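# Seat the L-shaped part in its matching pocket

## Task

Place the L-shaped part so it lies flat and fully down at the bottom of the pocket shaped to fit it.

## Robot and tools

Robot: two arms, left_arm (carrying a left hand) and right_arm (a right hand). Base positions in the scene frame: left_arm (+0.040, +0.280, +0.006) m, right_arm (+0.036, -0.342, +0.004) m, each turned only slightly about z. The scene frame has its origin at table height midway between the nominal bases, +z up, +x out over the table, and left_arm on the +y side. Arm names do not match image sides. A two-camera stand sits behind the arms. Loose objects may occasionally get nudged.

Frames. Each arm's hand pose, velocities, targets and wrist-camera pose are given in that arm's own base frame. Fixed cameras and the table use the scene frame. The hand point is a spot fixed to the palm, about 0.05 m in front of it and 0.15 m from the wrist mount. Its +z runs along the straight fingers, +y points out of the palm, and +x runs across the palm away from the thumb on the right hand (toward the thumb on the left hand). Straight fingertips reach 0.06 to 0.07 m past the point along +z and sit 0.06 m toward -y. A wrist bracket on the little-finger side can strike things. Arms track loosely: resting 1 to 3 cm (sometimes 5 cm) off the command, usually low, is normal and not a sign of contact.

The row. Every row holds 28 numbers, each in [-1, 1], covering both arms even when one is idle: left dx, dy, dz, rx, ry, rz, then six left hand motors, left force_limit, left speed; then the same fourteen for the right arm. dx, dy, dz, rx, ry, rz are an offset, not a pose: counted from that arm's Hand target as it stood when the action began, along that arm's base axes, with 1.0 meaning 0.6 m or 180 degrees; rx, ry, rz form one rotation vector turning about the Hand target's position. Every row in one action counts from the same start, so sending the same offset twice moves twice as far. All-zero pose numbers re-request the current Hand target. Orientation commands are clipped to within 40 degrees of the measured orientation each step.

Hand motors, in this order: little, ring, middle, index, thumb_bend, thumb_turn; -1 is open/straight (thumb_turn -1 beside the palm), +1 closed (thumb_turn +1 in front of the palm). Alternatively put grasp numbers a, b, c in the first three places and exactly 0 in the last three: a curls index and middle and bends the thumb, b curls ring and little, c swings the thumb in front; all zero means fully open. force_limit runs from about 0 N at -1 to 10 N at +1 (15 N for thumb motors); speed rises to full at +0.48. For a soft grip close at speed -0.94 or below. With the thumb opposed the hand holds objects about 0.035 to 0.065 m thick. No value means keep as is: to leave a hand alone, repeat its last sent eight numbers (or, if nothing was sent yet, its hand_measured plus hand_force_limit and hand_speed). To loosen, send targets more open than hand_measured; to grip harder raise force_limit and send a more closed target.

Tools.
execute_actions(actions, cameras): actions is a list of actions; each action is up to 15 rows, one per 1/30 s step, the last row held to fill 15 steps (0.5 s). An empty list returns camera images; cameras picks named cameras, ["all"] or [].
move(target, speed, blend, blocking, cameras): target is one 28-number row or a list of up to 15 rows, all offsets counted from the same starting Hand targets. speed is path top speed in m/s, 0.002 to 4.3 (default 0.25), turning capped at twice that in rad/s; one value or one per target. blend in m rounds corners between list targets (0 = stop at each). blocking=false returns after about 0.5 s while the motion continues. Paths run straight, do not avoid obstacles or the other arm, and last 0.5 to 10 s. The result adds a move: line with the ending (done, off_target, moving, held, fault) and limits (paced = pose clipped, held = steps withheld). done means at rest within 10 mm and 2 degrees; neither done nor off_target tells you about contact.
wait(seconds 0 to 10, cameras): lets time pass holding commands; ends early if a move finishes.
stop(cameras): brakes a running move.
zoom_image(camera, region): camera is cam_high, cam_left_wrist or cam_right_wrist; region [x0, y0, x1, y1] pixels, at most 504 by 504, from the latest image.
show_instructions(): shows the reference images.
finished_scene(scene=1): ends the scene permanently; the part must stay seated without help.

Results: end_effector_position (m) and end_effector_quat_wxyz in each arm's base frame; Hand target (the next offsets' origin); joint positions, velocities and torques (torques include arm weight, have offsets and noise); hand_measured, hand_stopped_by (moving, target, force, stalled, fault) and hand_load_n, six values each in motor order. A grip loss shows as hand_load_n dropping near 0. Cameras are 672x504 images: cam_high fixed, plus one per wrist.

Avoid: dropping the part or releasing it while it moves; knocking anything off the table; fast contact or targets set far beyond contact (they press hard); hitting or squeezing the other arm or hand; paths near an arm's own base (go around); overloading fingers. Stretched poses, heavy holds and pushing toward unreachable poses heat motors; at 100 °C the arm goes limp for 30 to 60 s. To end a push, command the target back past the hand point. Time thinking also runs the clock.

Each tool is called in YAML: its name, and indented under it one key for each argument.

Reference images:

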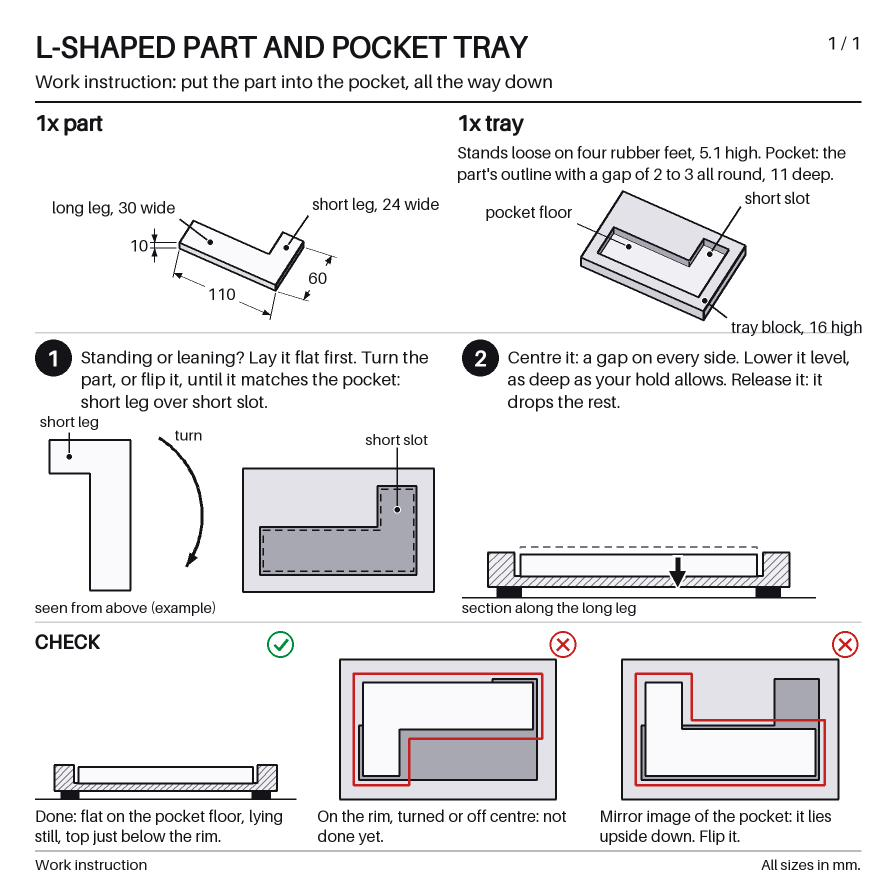

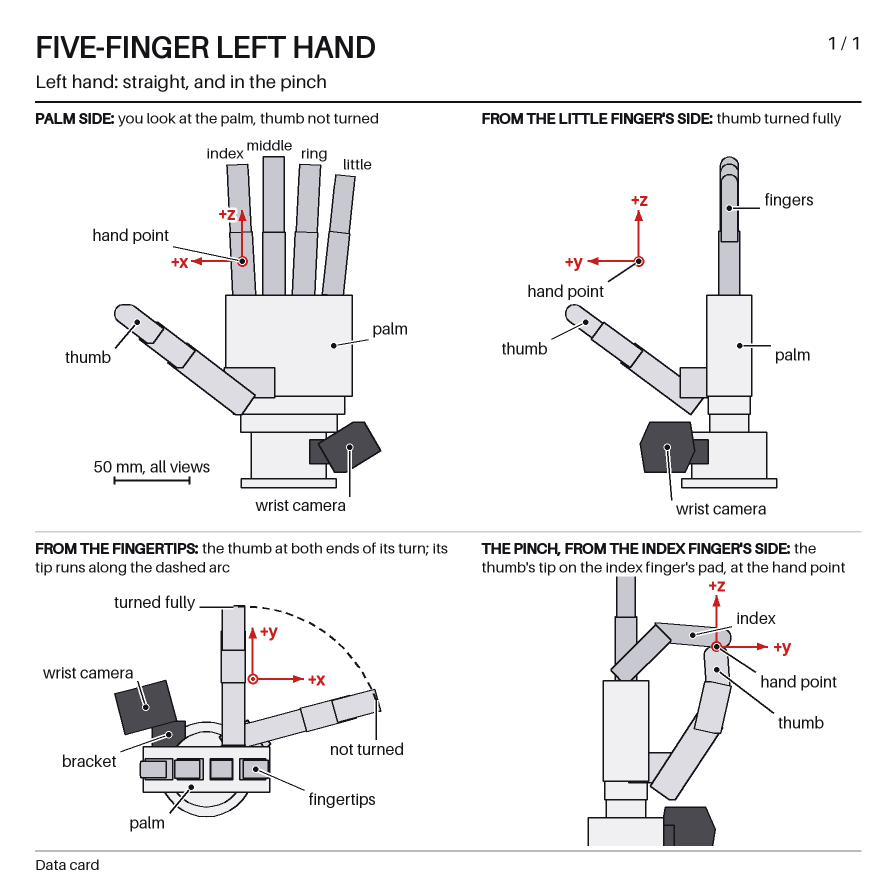

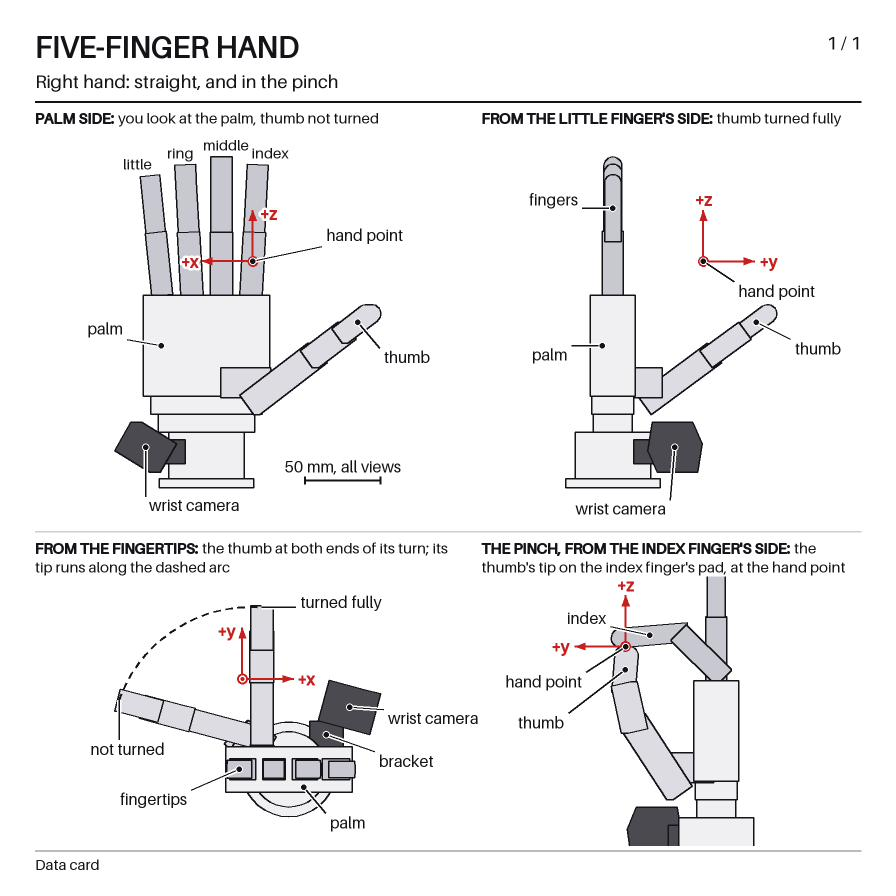

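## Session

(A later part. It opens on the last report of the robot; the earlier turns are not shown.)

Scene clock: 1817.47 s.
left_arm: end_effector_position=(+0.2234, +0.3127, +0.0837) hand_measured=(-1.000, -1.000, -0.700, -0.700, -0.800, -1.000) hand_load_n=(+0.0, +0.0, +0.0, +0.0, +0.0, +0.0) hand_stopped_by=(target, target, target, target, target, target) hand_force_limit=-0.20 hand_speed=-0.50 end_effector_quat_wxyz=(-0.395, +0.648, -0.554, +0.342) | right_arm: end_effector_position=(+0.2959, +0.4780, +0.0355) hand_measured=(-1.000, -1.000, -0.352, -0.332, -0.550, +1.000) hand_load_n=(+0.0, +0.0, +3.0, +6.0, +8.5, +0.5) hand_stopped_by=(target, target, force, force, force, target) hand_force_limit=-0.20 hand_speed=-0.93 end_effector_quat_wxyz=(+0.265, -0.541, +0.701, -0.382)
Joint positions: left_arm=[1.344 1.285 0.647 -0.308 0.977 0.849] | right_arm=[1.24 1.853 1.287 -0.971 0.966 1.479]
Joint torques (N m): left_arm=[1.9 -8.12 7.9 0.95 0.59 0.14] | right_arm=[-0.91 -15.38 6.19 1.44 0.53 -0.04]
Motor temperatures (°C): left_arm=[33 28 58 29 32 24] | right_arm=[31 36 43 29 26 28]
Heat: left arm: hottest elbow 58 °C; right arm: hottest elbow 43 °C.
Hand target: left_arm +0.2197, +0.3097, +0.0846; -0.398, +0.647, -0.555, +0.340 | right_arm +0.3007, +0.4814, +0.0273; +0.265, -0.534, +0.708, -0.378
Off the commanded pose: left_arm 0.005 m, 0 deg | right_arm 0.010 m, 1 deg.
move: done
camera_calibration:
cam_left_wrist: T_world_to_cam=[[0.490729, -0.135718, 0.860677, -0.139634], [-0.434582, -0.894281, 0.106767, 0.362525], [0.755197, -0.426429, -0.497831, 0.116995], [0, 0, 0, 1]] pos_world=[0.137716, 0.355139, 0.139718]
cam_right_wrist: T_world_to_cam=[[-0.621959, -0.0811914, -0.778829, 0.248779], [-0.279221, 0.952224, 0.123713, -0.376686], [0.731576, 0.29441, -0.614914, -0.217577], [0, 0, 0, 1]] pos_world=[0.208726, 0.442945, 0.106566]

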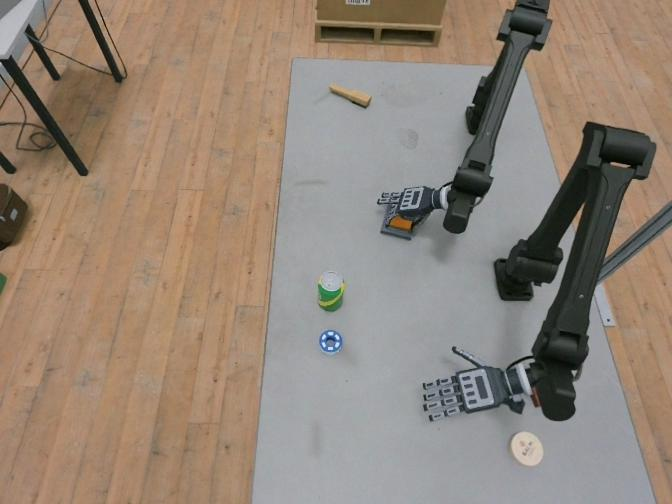

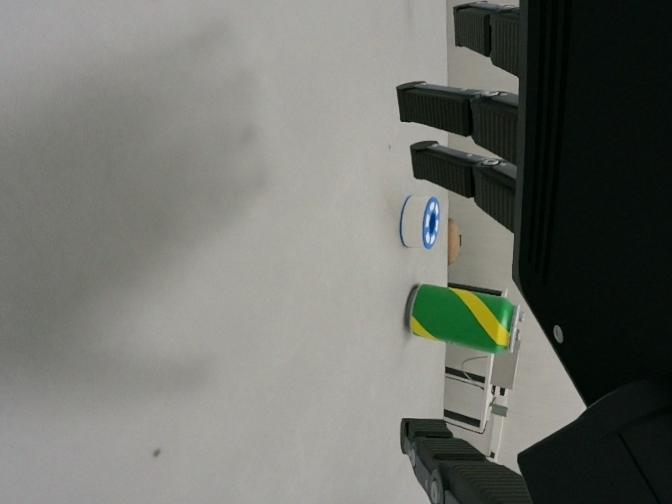

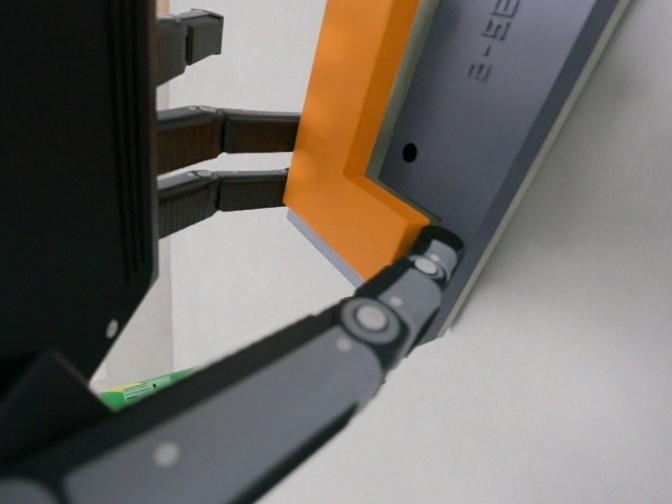

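zoom_image:
  camera: "cam_high"
  region: [380, 216, 416, 244]

zoom_image:
  camera: "cam_right_wrist"
  region: [330, 120, 450, 260]

zoom_image:
  camera: "cam_right_wrist"
  region: [270, 180, 370, 300]

zoom_image:
  camera: "cam_right_wrist"
  region: [380, 220, 480, 360]

Scaled by 14.000 from the camera's 672x504 image, which has a finer 960x720 frame.

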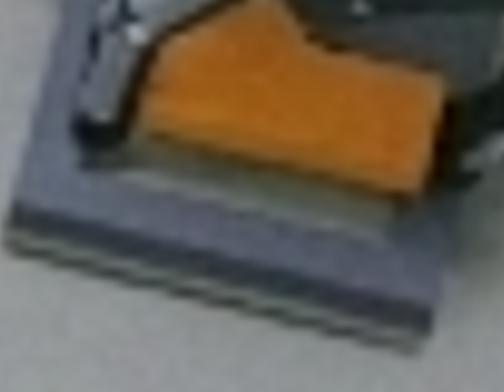

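Scaled by 3.600 from the camera's 672x504 image, which has a finer 960x720 frame.

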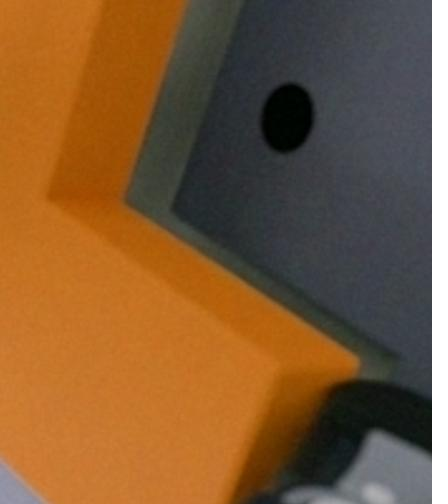

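Scaled by 4.200 from the camera's 672x504 image, which has a finer 960x720 frame.

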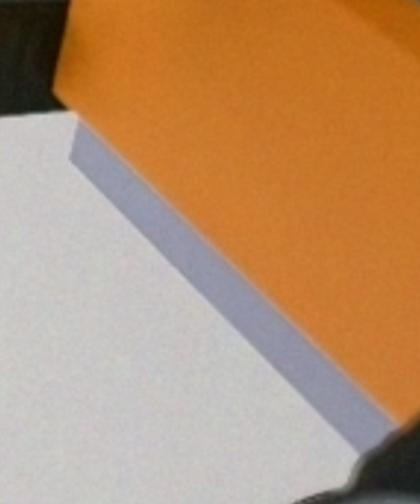

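Scaled by 3.600 from the camera's 672x504 image, which has a finer 960x720 frame.

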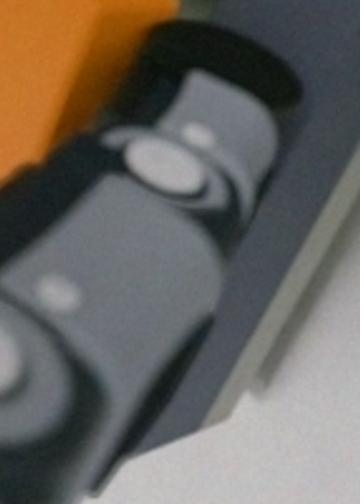

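move:
  target:
    - [0,0,0.312,0,0,0,-1,-1,-0.7,-0.7,-0.8,-1,-0.2,-0.5,0.0077,0.0013,0.0667,0,0,0,-1,-1,-0.1,-0.1,-0.4,1,-0.2,-0.93]
    - [0.133,-0.401,0.312,0,0,-0.1937,-1,-1,-0.7,-0.7,-0.8,-1,-0.2,-0.5,0.0077,0.0013,0.0112,0,0,0,-1,-1,-0.1,-0.1,-0.4,1,-0.2,-0.93]
  speed: [0.1, 0.15]
  cameras: ["all"]

Scene clock: 1941.67 s.
left_arm: end_effector_position=(+0.3004, +0.0731, +0.2730) hand_measured=(-1.000, -1.000, -0.700, -0.700, -0.800, -1.000) hand_load_n=(+0.0, +0.0, +0.0, +0.0, +0.0, -0.5) hand_stopped_by=(target, target, target, target, target, target) hand_force_limit=-0.20 hand_speed=-0.50 end_effector_quat_wxyz=(+0.275, -0.453, +0.723, -0.443) | right_arm: end_effector_position=(+0.2988, +0.4803, +0.0382) hand_measured=(-1.000, -1.000, -0.352, -0.332, -0.550, +1.000) hand_load_n=(+0.0, +0.0, +3.0, +6.0, +8.0, +0.5) hand_stopped_by=(target, target, force, force, force, target) hand_force_limit=-0.20 hand_speed=-0.93 end_effector_quat_wxyz=(+0.266, -0.538, +0.705, -0.378)
Joint positions: left_arm=[0.734 0.845 0.887 -0.984 0.971 0.845] | right_arm=[1.235 1.852 1.295 -0.97 0.961 1.479]
Joint torques (N m): left_arm=[0.67 -4.37 9.72 1.85 0.45 -0.03] | right_arm=[-0.97 -15.09 6.53 1.07 0.73 -0.17]
Motor temperatures (°C): left_arm=[33 27 57 29 32 24] | right_arm=[30 36 44 29 26 28]
Heat: left arm: hottest elbow 57 °C; right arm: hottest elbow 44 °C.
Hand target: left_arm +0.2995, +0.0692, +0.2718; +0.277, -0.451, +0.723, -0.443 | right_arm +0.3053, +0.4822, +0.0341; +0.265, -0.534, +0.709, -0.378
Off the commanded pose: left_arm 0.004 m, 0 deg | right_arm 0.008 m, 1 deg.
move: done
camera_calibration:
cam_left_wrist: T_world_to_cam=[[0.327437, -0.393939, 0.858835, -0.304551], [-0.866071, -0.48853, 0.106111, 0.261585], [0.377765, -0.778556, -0.501142, 0.19098], [0, 0, 0, 1]] pos_world=[0.254127, 0.156506, 0.32951]
cam_right_wrist: T_world_to_cam=[[-0.623391, -0.0703368, -0.77874, 0.248094], [-0.274487, 0.952247, 0.133722, -0.380216], [0.732148, 0.297116, -0.612929, -0.220218], [0, 0, 0, 1]] pos_world=[0.211527, 0.44494, 0.109066]

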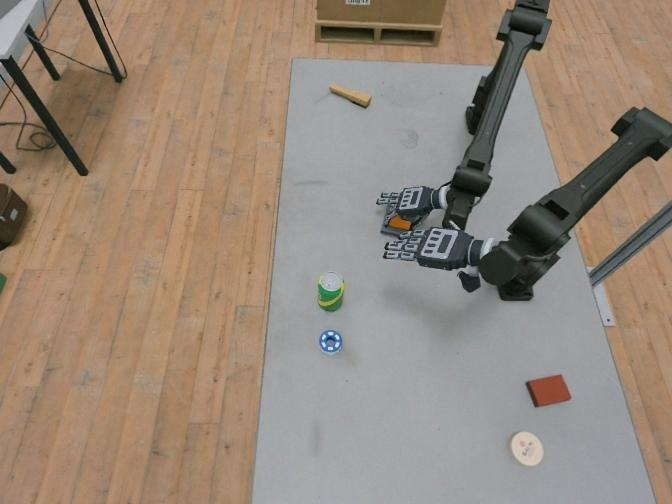

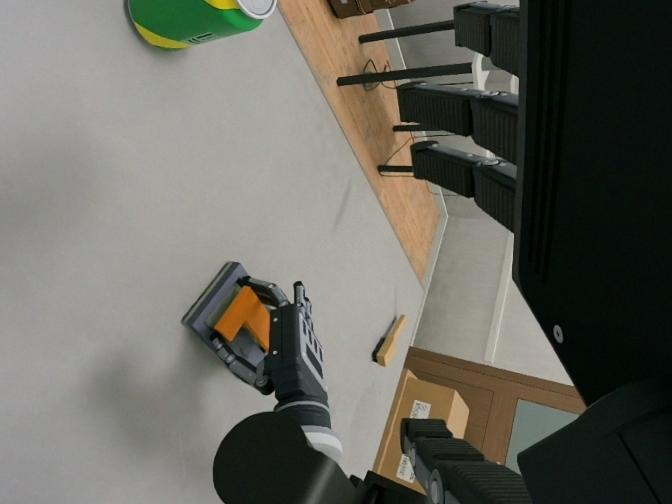

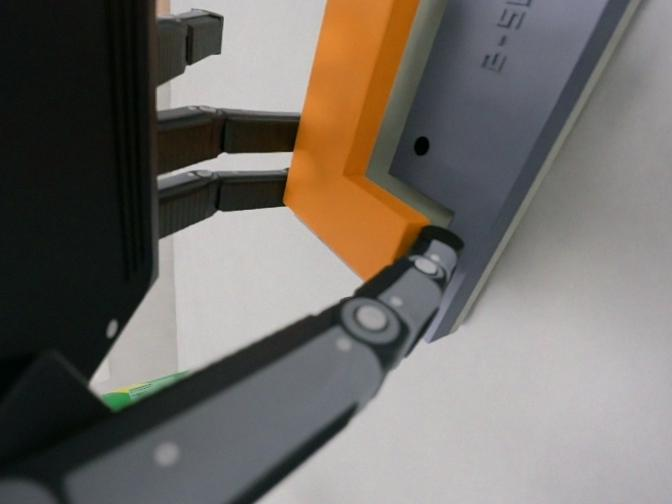

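zoom_image:
  camera: "cam_left_wrist"
  region: [170, 250, 290, 400]

zoom_image:
  camera: "cam_left_wrist"
  region: [175, 255, 255, 335]

zoom_image:
  camera: "cam_right_wrist"
  region: [330, 130, 470, 270]

zoom_image:
  camera: "cam_right_wrist"
  region: [270, 180, 390, 300]

zoom_image:
  camera: "cam_high"
  region: [378, 210, 418, 244]

Scaled by 3.360 from the camera's 672x504 image, which has a finer 960x720 frame.

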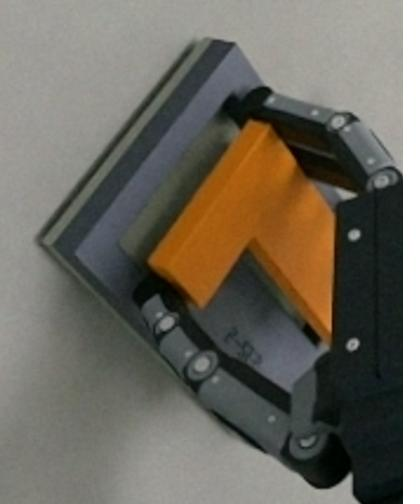

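Scaled by 6.300 from the camera's 672x504 image, which has a finer 960x720 frame.

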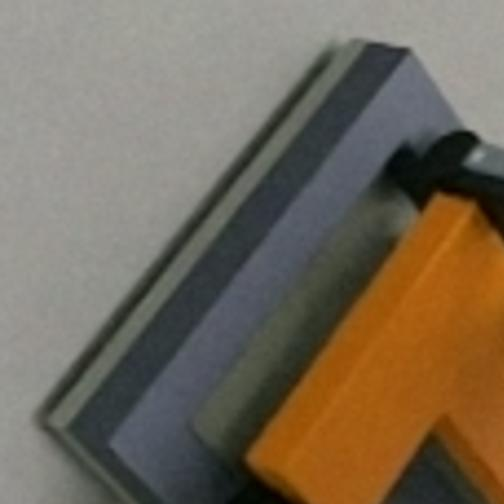

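Scaled by 3.600 from the camera's 672x504 image, which has a finer 960x720 frame.

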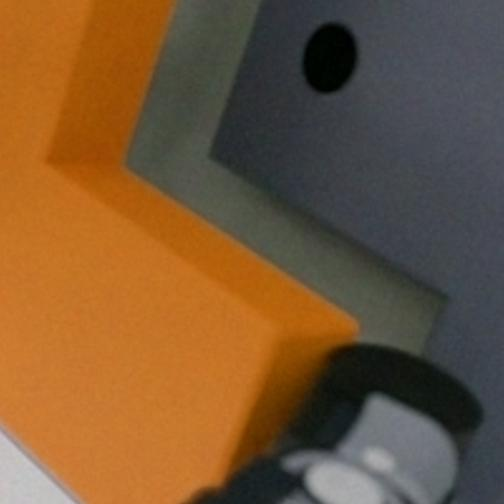

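Scaled by 4.200 from the camera's 672x504 image, which has a finer 960x720 frame.

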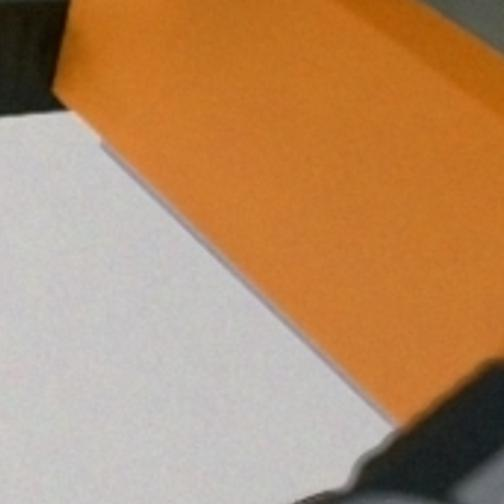

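Scaled by 12.600 from the camera's 672x504 image, which has a finer 960x720 frame.

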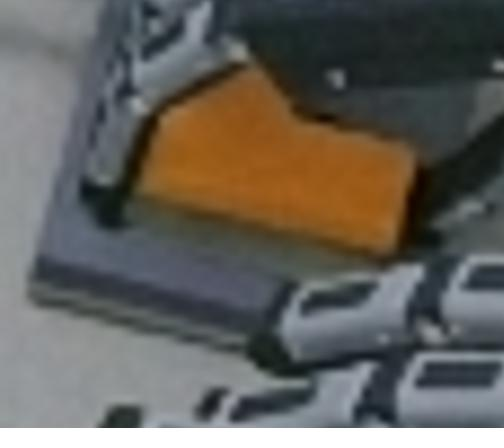

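move:
  target:
    - [0,0,0,0,0,0,-1,-1,-0.7,-0.7,-0.8,-1,-0.2,-0.5,0.0075,0.001,0.06,0,0,0,-1,-1,-0.1,-0.1,-0.4,1,-0.2,-0.93]
    - [0,0,0,0,0,0,-1,-1,-0.7,-0.7,-0.8,-1,-0.2,-0.5,0.0075,0.001,-0.0043,0,0,0,-1,-1,-0.1,-0.1,-0.4,1,-0.2,-0.93]
  speed: 0.06
  cameras: ["all"]

Scene clock: 2025.77 s.
left_arm: end_effector_position=(+0.3004, +0.0731, +0.2730) hand_measured=(-1.000, -1.000, -0.700, -0.700, -0.800, -1.000) hand_load_n=(+0.0, +0.0, +0.0, +0.0, +0.0, +0.0) hand_stopped_by=(target, target, target, target, target, target) hand_force_limit=-0.20 hand_speed=-0.50 end_effector_quat_wxyz=(+0.275, -0.454, +0.723, -0.443) | right_arm: end_effector_position=(+0.3045, +0.4834, +0.0370) hand_measured=(-1.000, -1.000, -0.352, -0.332, -0.550, +1.000) hand_load_n=(-0.5, +0.0, +3.0, +6.0, +8.0, +0.5) hand_stopped_by=(target, target, force, force, force, target) hand_force_limit=-0.20 hand_speed=-0.93 end_effector_quat_wxyz=(+0.269, -0.533, +0.709, -0.376)
Joint positions: left_arm=[0.734 0.845 0.887 -0.984 0.97 0.844] | right_arm=[1.227 1.861 1.304 -0.958 0.961 1.479]
Joint torques (N m): left_arm=[0.73 -4.31 9.72 1.88 0.45 -0.06] | right_arm=[-1.08 -15.5 6.05 1.13 0.71 -0.29]
Motor temperatures (°C): left_arm=[33 26 57 29 32 24] | right_arm=[30 37 46 29 27 28]
Heat: left arm: hottest elbow 57 °C; right arm: hottest elbow 46 °C.
Hand target: left_arm +0.2995, +0.0692, +0.2718; +0.277, -0.452, +0.723, -0.443 | right_arm +0.3097, +0.4827, +0.0315; +0.265, -0.534, +0.708, -0.378
Off the commanded pose: left_arm 0.004 m, 0 deg | right_arm 0.008 m, 0 deg.
move: done
camera_calibration:
cam_left_wrist: T_world_to_cam=[[0.328289, -0.393104, 0.858892, -0.304833], [-0.865612, -0.489155, 0.106977, 0.261291], [0.378078, -0.778587, -0.500859, 0.190761], [0, 0, 0, 1]] pos_world=[0.254127, 0.156505, 0.329411]
cam_right_wrist: T_world_to_cam=[[-0.620979, -0.0562747, -0.781805, 0.243491], [-0.26735, 0.952814, 0.143769, -0.384251], [0.736824, 0.298293, -0.606722, -0.228345], [0, 0, 0, 1]] pos_world=[0.216723, 0.447936, 0.107063]

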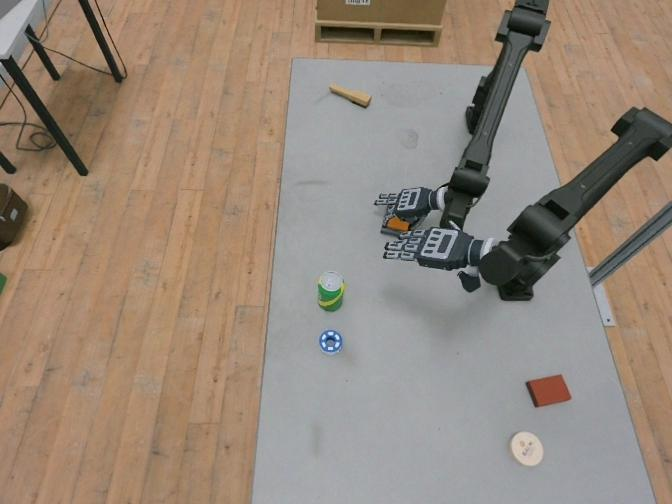

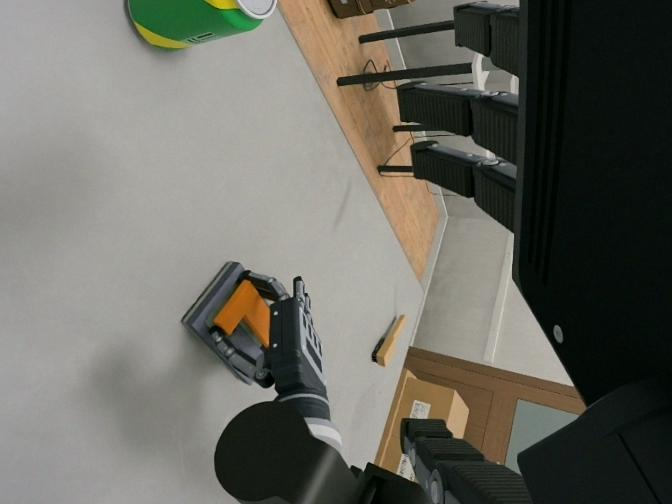

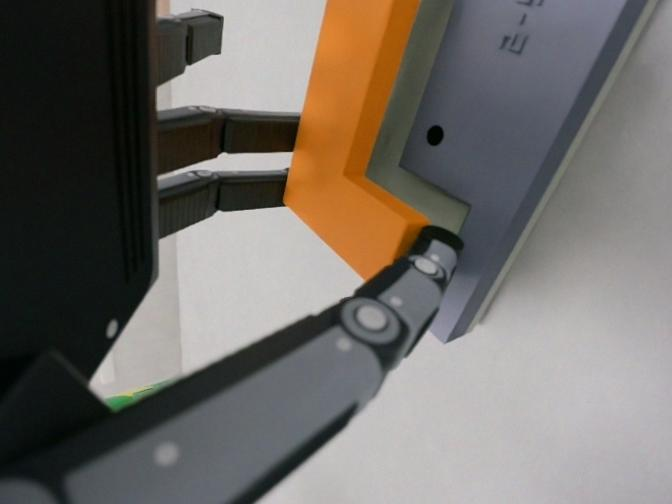

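zoom_image:
  camera: "cam_left_wrist"
  region: [175, 255, 255, 335]

zoom_image:
  camera: "cam_right_wrist"
  region: [330, 130, 490, 290]

zoom_image:
  camera: "cam_high"
  region: [378, 210, 418, 244]

zoom_image:
  camera: "cam_left_wrist"
  region: [195, 270, 295, 390]

Scaled by 6.300 from the camera's 672x504 image, which has a finer 960x720 frame.

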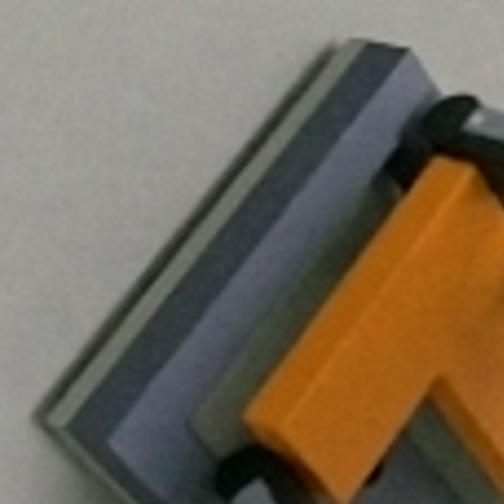

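Scaled by 3.150 from the camera's 672x504 image, which has a finer 960x720 frame.

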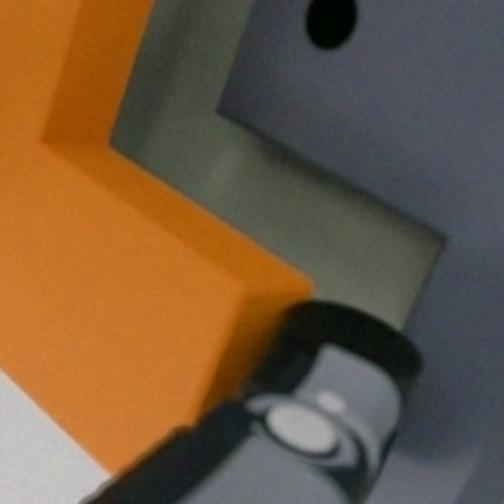

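Scaled by 12.600 from the camera's 672x504 image, which has a finer 960x720 frame.

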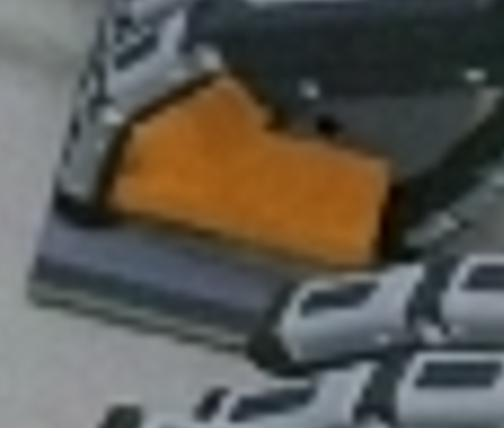

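Scaled by 4.200 from the camera's 672x504 image, which has a finer 960x720 frame.

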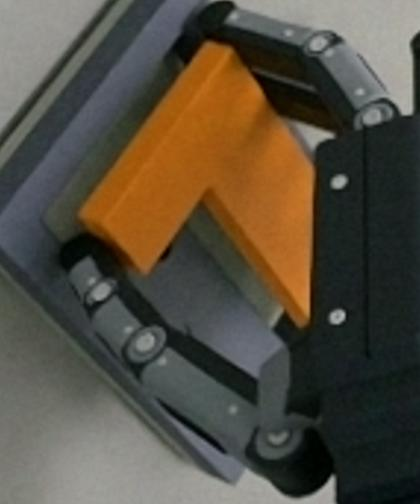

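move:
  target:
    - [0,0,0,0,0,0,-1,-1,-0.7,-0.7,-0.8,-1,-0.2,-0.5,-0.0023,-0.0035,0.0634,0,0,0,-1,-1,-0.1,-0.1,-0.4,1,-0.2,-0.93]
    - [0,0,0,0,0,0,-1,-1,-0.7,-0.7,-0.8,-1,-0.2,-0.5,-0.0023,-0.0035,-0.0033,0,0,0,-1,-1,-0.1,-0.1,-0.4,1,-0.2,-0.93]
  speed: 0.06
  cameras: ["all"]

Scene clock: 2108.00 s.
left_arm: end_effector_position=(+0.3004, +0.0731, +0.2730) hand_measured=(-1.000, -1.000, -0.700, -0.700, -0.800, -1.000) hand_load_n=(+0.0, +0.0, +0.0, +0.0, +0.0, +0.0) hand_stopped_by=(target, target, target, target, target, target) hand_force_limit=-0.20 hand_speed=-0.50 end_effector_quat_wxyz=(+0.275, -0.454, +0.723, -0.443) | right_arm: end_effector_position=(+0.3051, +0.4852, +0.0382) hand_measured=(-1.000, -1.000, -0.352, -0.332, -0.550, +1.000) hand_load_n=(+0.0, +0.0, +3.0, +6.0, +8.5, +0.0) hand_stopped_by=(target, target, force, force, force, target) hand_force_limit=-0.20 hand_speed=-0.93 end_effector_quat_wxyz=(+0.272, -0.531, +0.710, -0.374)
Joint positions: left_arm=[0.734 0.845 0.887 -0.984 0.97 0.844] | right_arm=[1.227 1.859 1.304 -0.951 0.96 1.479]
Joint torques (N m): left_arm=[0.67 -4.37 9.72 1.87 0.45 -0.07] | right_arm=[-0.62 -15.62 5.5 1.22 0.75 -0.26]
Motor temperatures (°C): left_arm=[33 26 57 29 32 24] | right_arm=[30 37 44 29 27 28]
Heat: left arm: hottest elbow 57 °C; right arm: hottest elbow 44 °C.
Hand target: left_arm +0.2995, +0.0692, +0.2718; +0.277, -0.452, +0.723, -0.443 | right_arm +0.3083, +0.4806, +0.0294; +0.265, -0.534, +0.708, -0.378
Off the commanded pose: left_arm 0.004 m, 0 deg | right_arm 0.010 m, 1 deg.
move: done
camera_calibration:
cam_left_wrist: T_world_to_cam=[[0.328289, -0.393104, 0.858892, -0.304833], [-0.865612, -0.489155, 0.106977, 0.261291], [0.378078, -0.778587, -0.500859, 0.190761], [0, 0, 0, 1]] pos_world=[0.254127, 0.156505, 0.329411]
cam_right_wrist: T_world_to_cam=[[-0.618844, -0.049419, -0.783958, 0.240978], [-0.267796, 0.951504, 0.151413, -0.385547], [0.738456, 0.303642, -0.602066, -0.231756], [0, 0, 0, 1]] pos_world=[0.217021, 0.449129, 0.107761]

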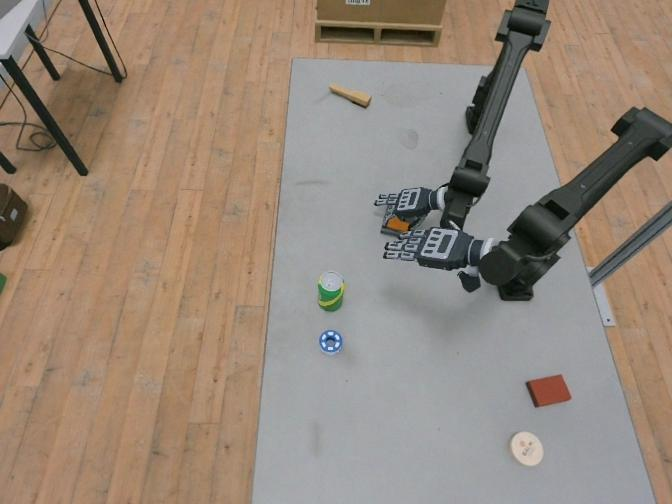

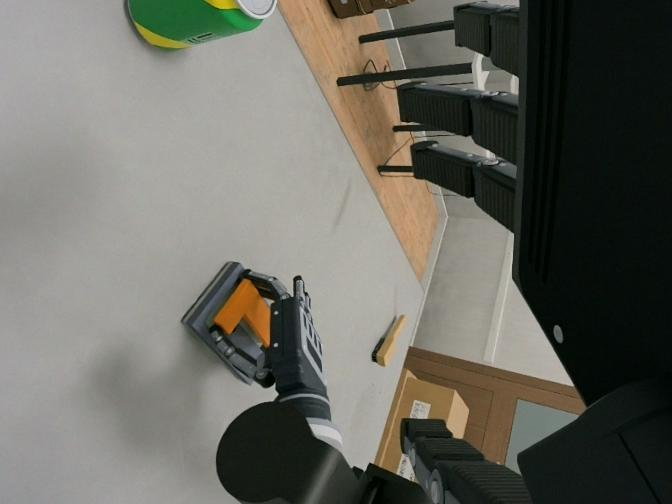

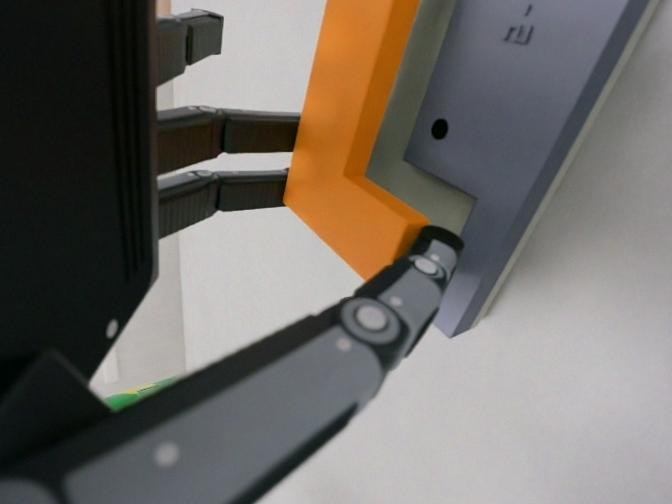

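zoom_image:
  camera: "cam_left_wrist"
  region: [175, 255, 255, 335]

zoom_image:
  camera: "cam_right_wrist"
  region: [330, 130, 490, 290]

Scaled by 6.300 from the camera's 672x504 image, which has a finer 960x720 frame.

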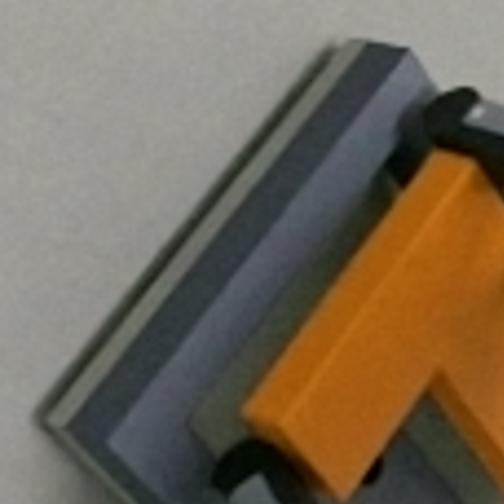

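Scaled by 3.150 from the camera's 672x504 image, which has a finer 960x720 frame.

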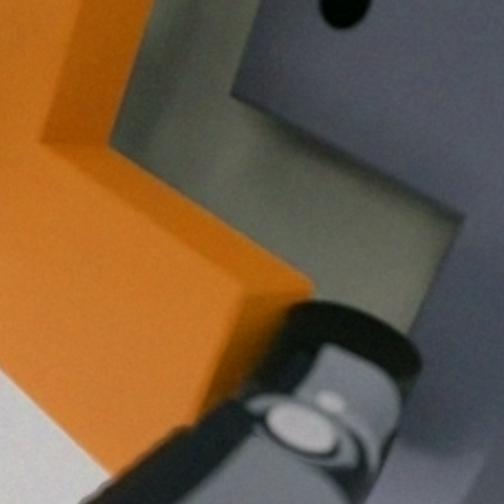

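move:
  target: [0,0,0,0,0,0,-1,-1,-0.7,-0.7,-0.8,-1,-0.2,-0.5,-0.0033,-0.0083,-0.0033,0,0,0,-1,-1,-0.1,-0.1,-0.4,1,-0.2,-0.93]
  speed: 0.05

Scene clock: 2122.93 s.
left_arm: end_effector_position=(+0.3004, +0.0731, +0.2730) hand_measured=(-1.000, -1.000, -0.700, -0.700, -0.800, -1.000) hand_load_n=(+0.0, +0.0, +0.0, +0.0, -0.5, +0.0) hand_stopped_by=(target, target, target, target, target, target) hand_force_limit=-0.20 hand_speed=-0.50 end_effector_quat_wxyz=(+0.275, -0.454, +0.723, -0.443) | right_arm: end_effector_position=(+0.3052, +0.4839, +0.0366) hand_measured=(-1.000, -1.000, -0.352, -0.332, -0.550, +1.000) hand_load_n=(+0.0, +0.0, +2.5, +5.5, +8.5, +0.5) hand_stopped_by=(target, target, force, force, force, target) hand_force_limit=-0.20 hand_speed=-0.93 end_effector_quat_wxyz=(+0.275, -0.530, +0.710, -0.374)
Joint positions: left_arm=[0.734 0.845 0.887 -0.984 0.97 0.844] | right_arm=[1.227 1.857 1.293 -0.937 0.963 1.479]
Joint torques (N m): left_arm=[0.73 -4.37 9.73 1.87 0.45 -0.06] | right_arm=[-0.91 -16.03 4.72 0.99 0.59 -0.25]
Motor temperatures (°C): left_arm=[33 26 57 29 32 24] | right_arm=[30 36 43 29 27 28]
Heat: left arm: hottest elbow 57 °C; right arm: hottest elbow 43 °C.
Hand target: left_arm +0.2995, +0.0692, +0.2718; +0.277, -0.452, +0.723, -0.443 | right_arm +0.3064, +0.4758, +0.0277; +0.265, -0.534, +0.708, -0.378
Off the commanded pose: left_arm 0.004 m, 0 deg | right_arm 0.012 m, 1 deg.
move: off_target (right_arm)

move:
  target: [0,0,0,0,0,0,-1,-1,-0.7,-0.7,-0.8,-1,-0.2,-0.5,-0.0037,-0.0057,-0.001,0,0,0,-1,-1,-0.1,-0.1,-0.4,1,-0.2,-0.93]
  speed: 0.05

Scene clock: 2130.17 s.
left_arm: end_effector_position=(+0.3004, +0.0731, +0.2730) hand_measured=(-1.000, -1.000, -0.700, -0.700, -0.800, -1.000) hand_load_n=(+0.0, -0.5, +0.0, -0.5, +0.0, -0.5) hand_stopped_by=(target, target, target, target, target, target) hand_force_limit=-0.20 hand_speed=-0.50 end_effector_quat_wxyz=(+0.275, -0.454, +0.723, -0.443) | right_arm: end_effector_position=(+0.3046, +0.4822, +0.0364) hand_measured=(-1.000, -1.000, -0.352, -0.332, -0.550, +1.000) hand_load_n=(+0.0, +0.0, +3.0, +5.5, +8.0, +0.5) hand_stopped_by=(target, target, force, force, force, target) hand_force_limit=-0.20 hand_speed=-0.93 end_effector_quat_wxyz=(+0.277, -0.529, +0.711, -0.372)
Joint positions: left_arm=[0.734 0.845 0.887 -0.984 0.97 0.844] | right_arm=[1.227 1.851 1.283 -0.927 0.963 1.479]
Joint torques (N m): left_arm=[0.67 -4.31 9.72 1.88 0.46 -0.06] | right_arm=[-0.73 -16.03 4.6 0.83 0.61 -0.24]
Motor temperatures (°C): left_arm=[33 26 57 29 32 24] | right_arm=[30 36 43 29 27 28]
Heat: left arm: hottest elbow 57 °C; right arm: hottest elbow 43 °C.
Hand target: left_arm +0.2995, +0.0692, +0.2718; +0.277, -0.452, +0.723, -0.443 | right_arm +0.3041, +0.4722, +0.0268; +0.265, -0.534, +0.708, -0.378
Off the commanded pose: left_arm 0.004 m, 0 deg | right_arm 0.014 m, 2 deg.
move: off_target (right_arm)

wait:
  seconds: 0.1
  cameras: ["all"]

zoom_image:
  camera: "cam_left_wrist"
  region: [175, 255, 255, 335]

zoom_image:
  camera: "cam_right_wrist"
  region: [330, 130, 490, 290]

zoom_image:
  camera: "cam_high"
  region: [378, 210, 418, 244]

Scene clock: 2140.87 s.
left_arm: end_effector_position=(+0.3004, +0.0731, +0.2730) hand_measured=(-1.000, -1.000, -0.700, -0.700, -0.800, -1.000) hand_load_n=(+0.0, +0.0, +0.0, +0.0, +0.0, -0.5) hand_stopped_by=(target, target, target, target, target, target) hand_force_limit=-0.20 hand_speed=-0.50 end_effector_quat_wxyz=(+0.275, -0.454, +0.723, -0.443) | right_arm: end_effector_position=(+0.3046, +0.4822, +0.0364) hand_measured=(-1.000, -1.000, -0.352, -0.332, -0.550, +1.000) hand_load_n=(+0.0, +0.0, +3.0, +5.5, +8.5, +0.5) hand_stopped_by=(target, target, force, force, force, target) hand_force_limit=-0.20 hand_speed=-0.93 end_effector_quat_wxyz=(+0.277, -0.529, +0.711, -0.372)
Joint positions: left_arm=[0.734 0.845 0.887 -0.984 0.97 0.844] | right_arm=[1.227 1.851 1.283 -0.927 0.963 1.479]
Joint torques (N m): left_arm=[0.79 -4.37 9.73 1.88 0.45 -0.06] | right_arm=[-0.79 -16.15 4.59 0.83 0.61 -0.24]
Motor temperatures (°C): left_arm=[33 26 57 29 32 24] | right_arm=[30 36 43 29 27 28]
Heat: left arm: hottest elbow 57 °C; right arm: hottest elbow 43 °C.
Hand target: left_arm +0.2995, +0.0692, +0.2718; +0.277, -0.452, +0.723, -0.443 | right_arm +0.3041, +0.4722, +0.0268; +0.265, -0.534, +0.708, -0.378
Off the commanded pose: left_arm 0.004 m, 0 deg | right_arm 0.014 m, 2 deg.
wait: 0.10 s; at rest from the start
camera_calibration:
cam_left_wrist: T_world_to_cam=[[0.328289, -0.393104, 0.858892, -0.304833], [-0.865612, -0.489155, 0.106977, 0.261291], [0.378078, -0.778587, -0.500859, 0.190761], [0, 0, 0, 1]] pos_world=[0.254127, 0.156505, 0.329411]
cam_right_wrist: T_world_to_cam=[[-0.613743, -0.042199, -0.788378, 0.234265], [-0.268613, 0.950159, 0.158254, -0.381891], [0.742406, 0.308896, -0.594488, -0.235611], [0, 0, 0, 1]] pos_world=[0.216116, 0.445522, 0.105057]

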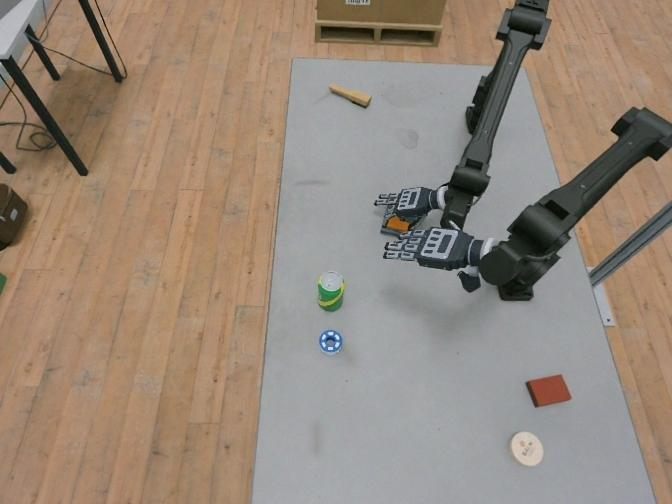

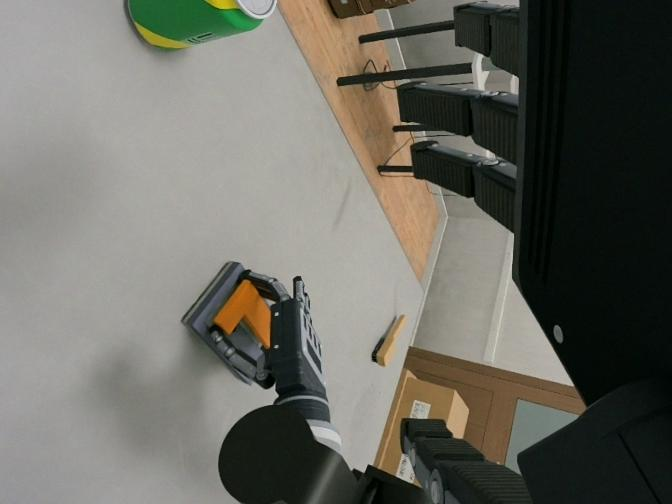

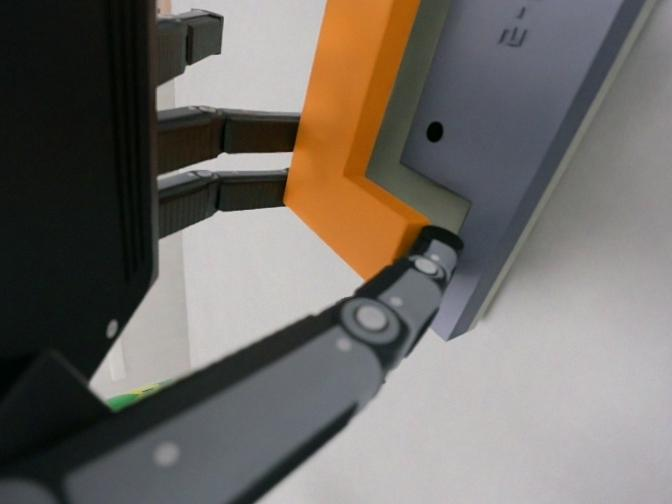

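Scaled by 6.300 from the camera's 672x504 image, which has a finer 960x720 frame.

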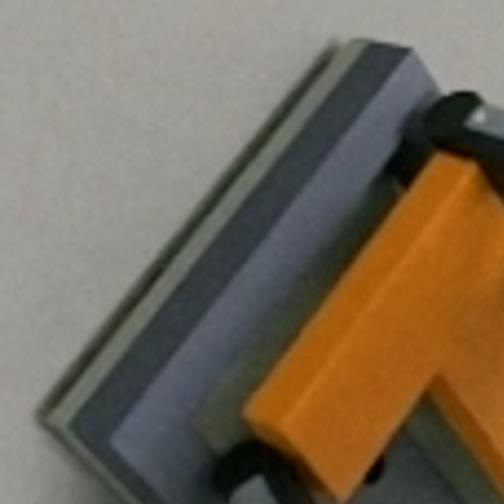

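Scaled by 3.150 from the camera's 672x504 image, which has a finer 960x720 frame.

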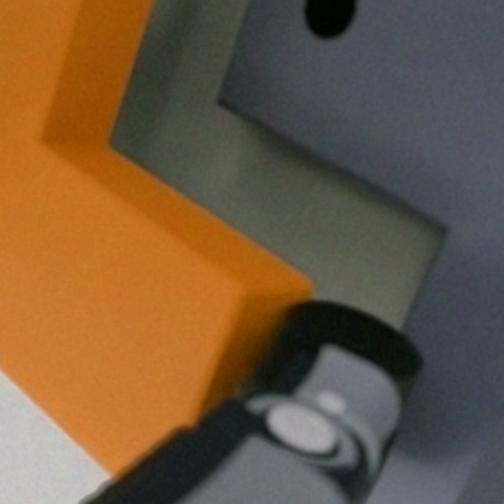

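Scaled by 12.600 from the camera's 672x504 image, which has a finer 960x720 frame.

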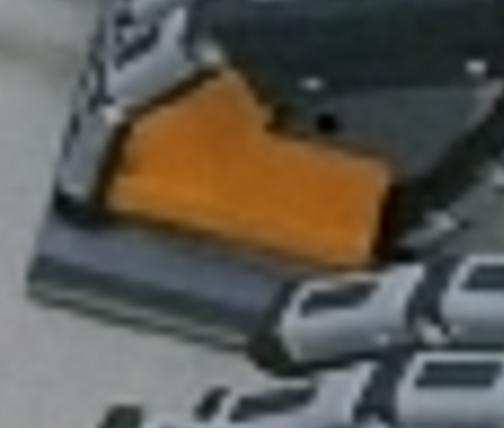

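move:
  target: [0,0,0,0,0,0,-1,-1,-0.7,-0.7,-0.8,-1,-0.2,-0.5,-0.0067,-0.0108,0.0,0,0,0,-1,-1,-0.1,-0.1,-0.4,1,-0.2,-0.93]
  speed: 0.05

Scene clock: 2173.43 s.
left_arm: end_effector_position=(+0.3004, +0.0731, +0.2730) hand_measured=(-1.000, -1.000, -0.700, -0.700, -0.800, -1.000) hand_load_n=(+0.0, +0.0, +0.0, +0.0, +0.0, +0.0) hand_stopped_by=(target, target, target, target, target, target) hand_force_limit=-0.20 hand_speed=-0.50 end_effector_quat_wxyz=(+0.275, -0.454, +0.723, -0.443) | right_arm: end_effector_position=(+0.3024, +0.4748, +0.0362) hand_measured=(-1.000, -1.000, -0.352, -0.332, -0.550, +1.000) hand_load_n=(+0.0, +0.0, +3.5, +6.0, +8.0, +0.0) hand_stopped_by=(target, target, force, force, force, target) hand_force_limit=-0.20 hand_speed=-0.93 end_effector_quat_wxyz=(+0.276, -0.529, +0.710, -0.374)
Joint positions: left_arm=[0.734 0.845 0.887 -0.984 0.97 0.844] | right_arm=[1.227 1.836 1.26 -0.922 0.966 1.479]
Joint torques (N m): left_arm=[0.73 -4.37 9.72 1.88 0.46 -0.06] | right_arm=[-0.44 -16.09 4.52 0.83 0.5 -0.17]
Motor temperatures (°C): left_arm=[33 26 57 29 32 24] | right_arm=[30 36 43 29 27 28]
Heat: left arm: hottest elbow 57 °C; right arm: hottest elbow 43 °C.
Hand target: left_arm +0.2995, +0.0692, +0.2718; +0.277, -0.452, +0.723, -0.443 | right_arm +0.3001, +0.4658, +0.0269; +0.265, -0.534, +0.708, -0.378
Off the commanded pose: left_arm 0.004 m, 0 deg | right_arm 0.013 m, 1 deg.
move: off_target (right_arm)

move:
  target: [0,0,0,0,0,0,-1,-1,-0.7,-0.7,-0.8,-1,-0.2,-0.5,0.0062,0.0262,0.0,0,0,0,-1,-1,-0.1,-0.1,-0.4,1,-0.2,-0.93]
  speed: 0.05

Scene clock: 2181.50 s.
left_arm: end_effector_position=(+0.3004, +0.0731, +0.2730) hand_measured=(-1.000, -1.000, -0.700, -0.700, -0.800, -1.000) hand_load_n=(+0.0, +0.0, +0.0, +0.0, +0.0, -0.5) hand_stopped_by=(target, target, target, target, target, target) hand_force_limit=-0.20 hand_speed=-0.50 end_effector_quat_wxyz=(+0.275, -0.454, +0.723, -0.443) | right_arm: end_effector_position=(+0.3031, +0.4763, +0.0363) hand_measured=(-1.000, -1.000, -0.352, -0.332, -0.550, +1.000) hand_load_n=(+0.0, +0.0, +3.5, +6.0, +8.0, +0.5) hand_stopped_by=(target, target, force, force, force, target) hand_force_limit=-0.20 hand_speed=-0.93 end_effector_quat_wxyz=(+0.275, -0.530, +0.709, -0.376)
Joint positions: left_arm=[0.734 0.845 0.887 -0.984 0.97 0.844] | right_arm=[1.227 1.842 1.269 -0.93 0.967 1.479]
Joint torques (N m): left_arm=[0.67 -4.31 9.72 1.88 0.46 -0.07] | right_arm=[-0.03 -13.45 7.46 0.38 0.48 -0.14]
Motor temperatures (°C): left_arm=[33 26 57 29 32 24] | right_arm=[30 36 43 29 27 28]
Heat: left arm: hottest elbow 57 °C; right arm: hottest elbow 43 °C.
Hand target: left_arm +0.2995, +0.0692, +0.2718; +0.277, -0.452, +0.723, -0.443 | right_arm +0.3039, +0.4816, +0.0269; +0.265, -0.534, +0.708, -0.378
Off the commanded pose: left_arm 0.004 m, 0 deg | right_arm 0.011 m, 1 deg.
move: off_target (right_arm)

move:
  target: [0,0,0,0,0,0,-1,-1,-0.7,-0.7,-0.8,-1,-0.2,-0.5,0.0025,0.0042,0.0,0,0,0,-1,-1,-0.1,-0.1,-0.4,1,-0.2,-0.93]
  speed: 0.05

Scene clock: 2184.73 s.
left_arm: end_effector_position=(+0.3004, +0.0731, +0.2730) hand_measured=(-1.000, -1.000, -0.700, -0.700, -0.800, -1.000) hand_load_n=(+0.0, +0.0, +0.0, +0.0, +0.0, +0.0) hand_stopped_by=(target, target, target, target, target, target) hand_force_limit=-0.20 hand_speed=-0.50 end_effector_quat_wxyz=(+0.275, -0.454, +0.723, -0.443) | right_arm: end_effector_position=(+0.3032, +0.4765, +0.0361) hand_measured=(-1.000, -1.000, -0.352, -0.332, -0.550, +1.000) hand_load_n=(+0.0, +0.0, +3.0, +6.0, +8.0, +0.5) hand_stopped_by=(target, target, force, force, force, target) hand_force_limit=-0.20 hand_speed=-0.93 end_effector_quat_wxyz=(+0.273, -0.531, +0.708, -0.377)
Joint positions: left_arm=[0.734 0.845 0.887 -0.984 0.97 0.844] | right_arm=[1.227 1.845 1.274 -0.938 0.967 1.479]
Joint torques (N m): left_arm=[0.73 -4.37 9.72 1.87 0.46 -0.06] | right_arm=[-0.44 -13.57 7.76 0.2 0.48 -0.15]
Motor temperatures (°C): left_arm=[33 26 57 29 32 24] | right_arm=[30 36 43 29 27 28]
Heat: left arm: hottest elbow 57 °C; right arm: hottest elbow 43 °C.
Hand target: left_arm +0.2995, +0.0692, +0.2718; +0.277, -0.452, +0.723, -0.443 | right_arm +0.3053, +0.4840, +0.0269; +0.265, -0.534, +0.708, -0.378
Off the commanded pose: left_arm 0.004 m, 0 deg | right_arm 0.012 m, 1 deg.
move: off_target (right_arm)


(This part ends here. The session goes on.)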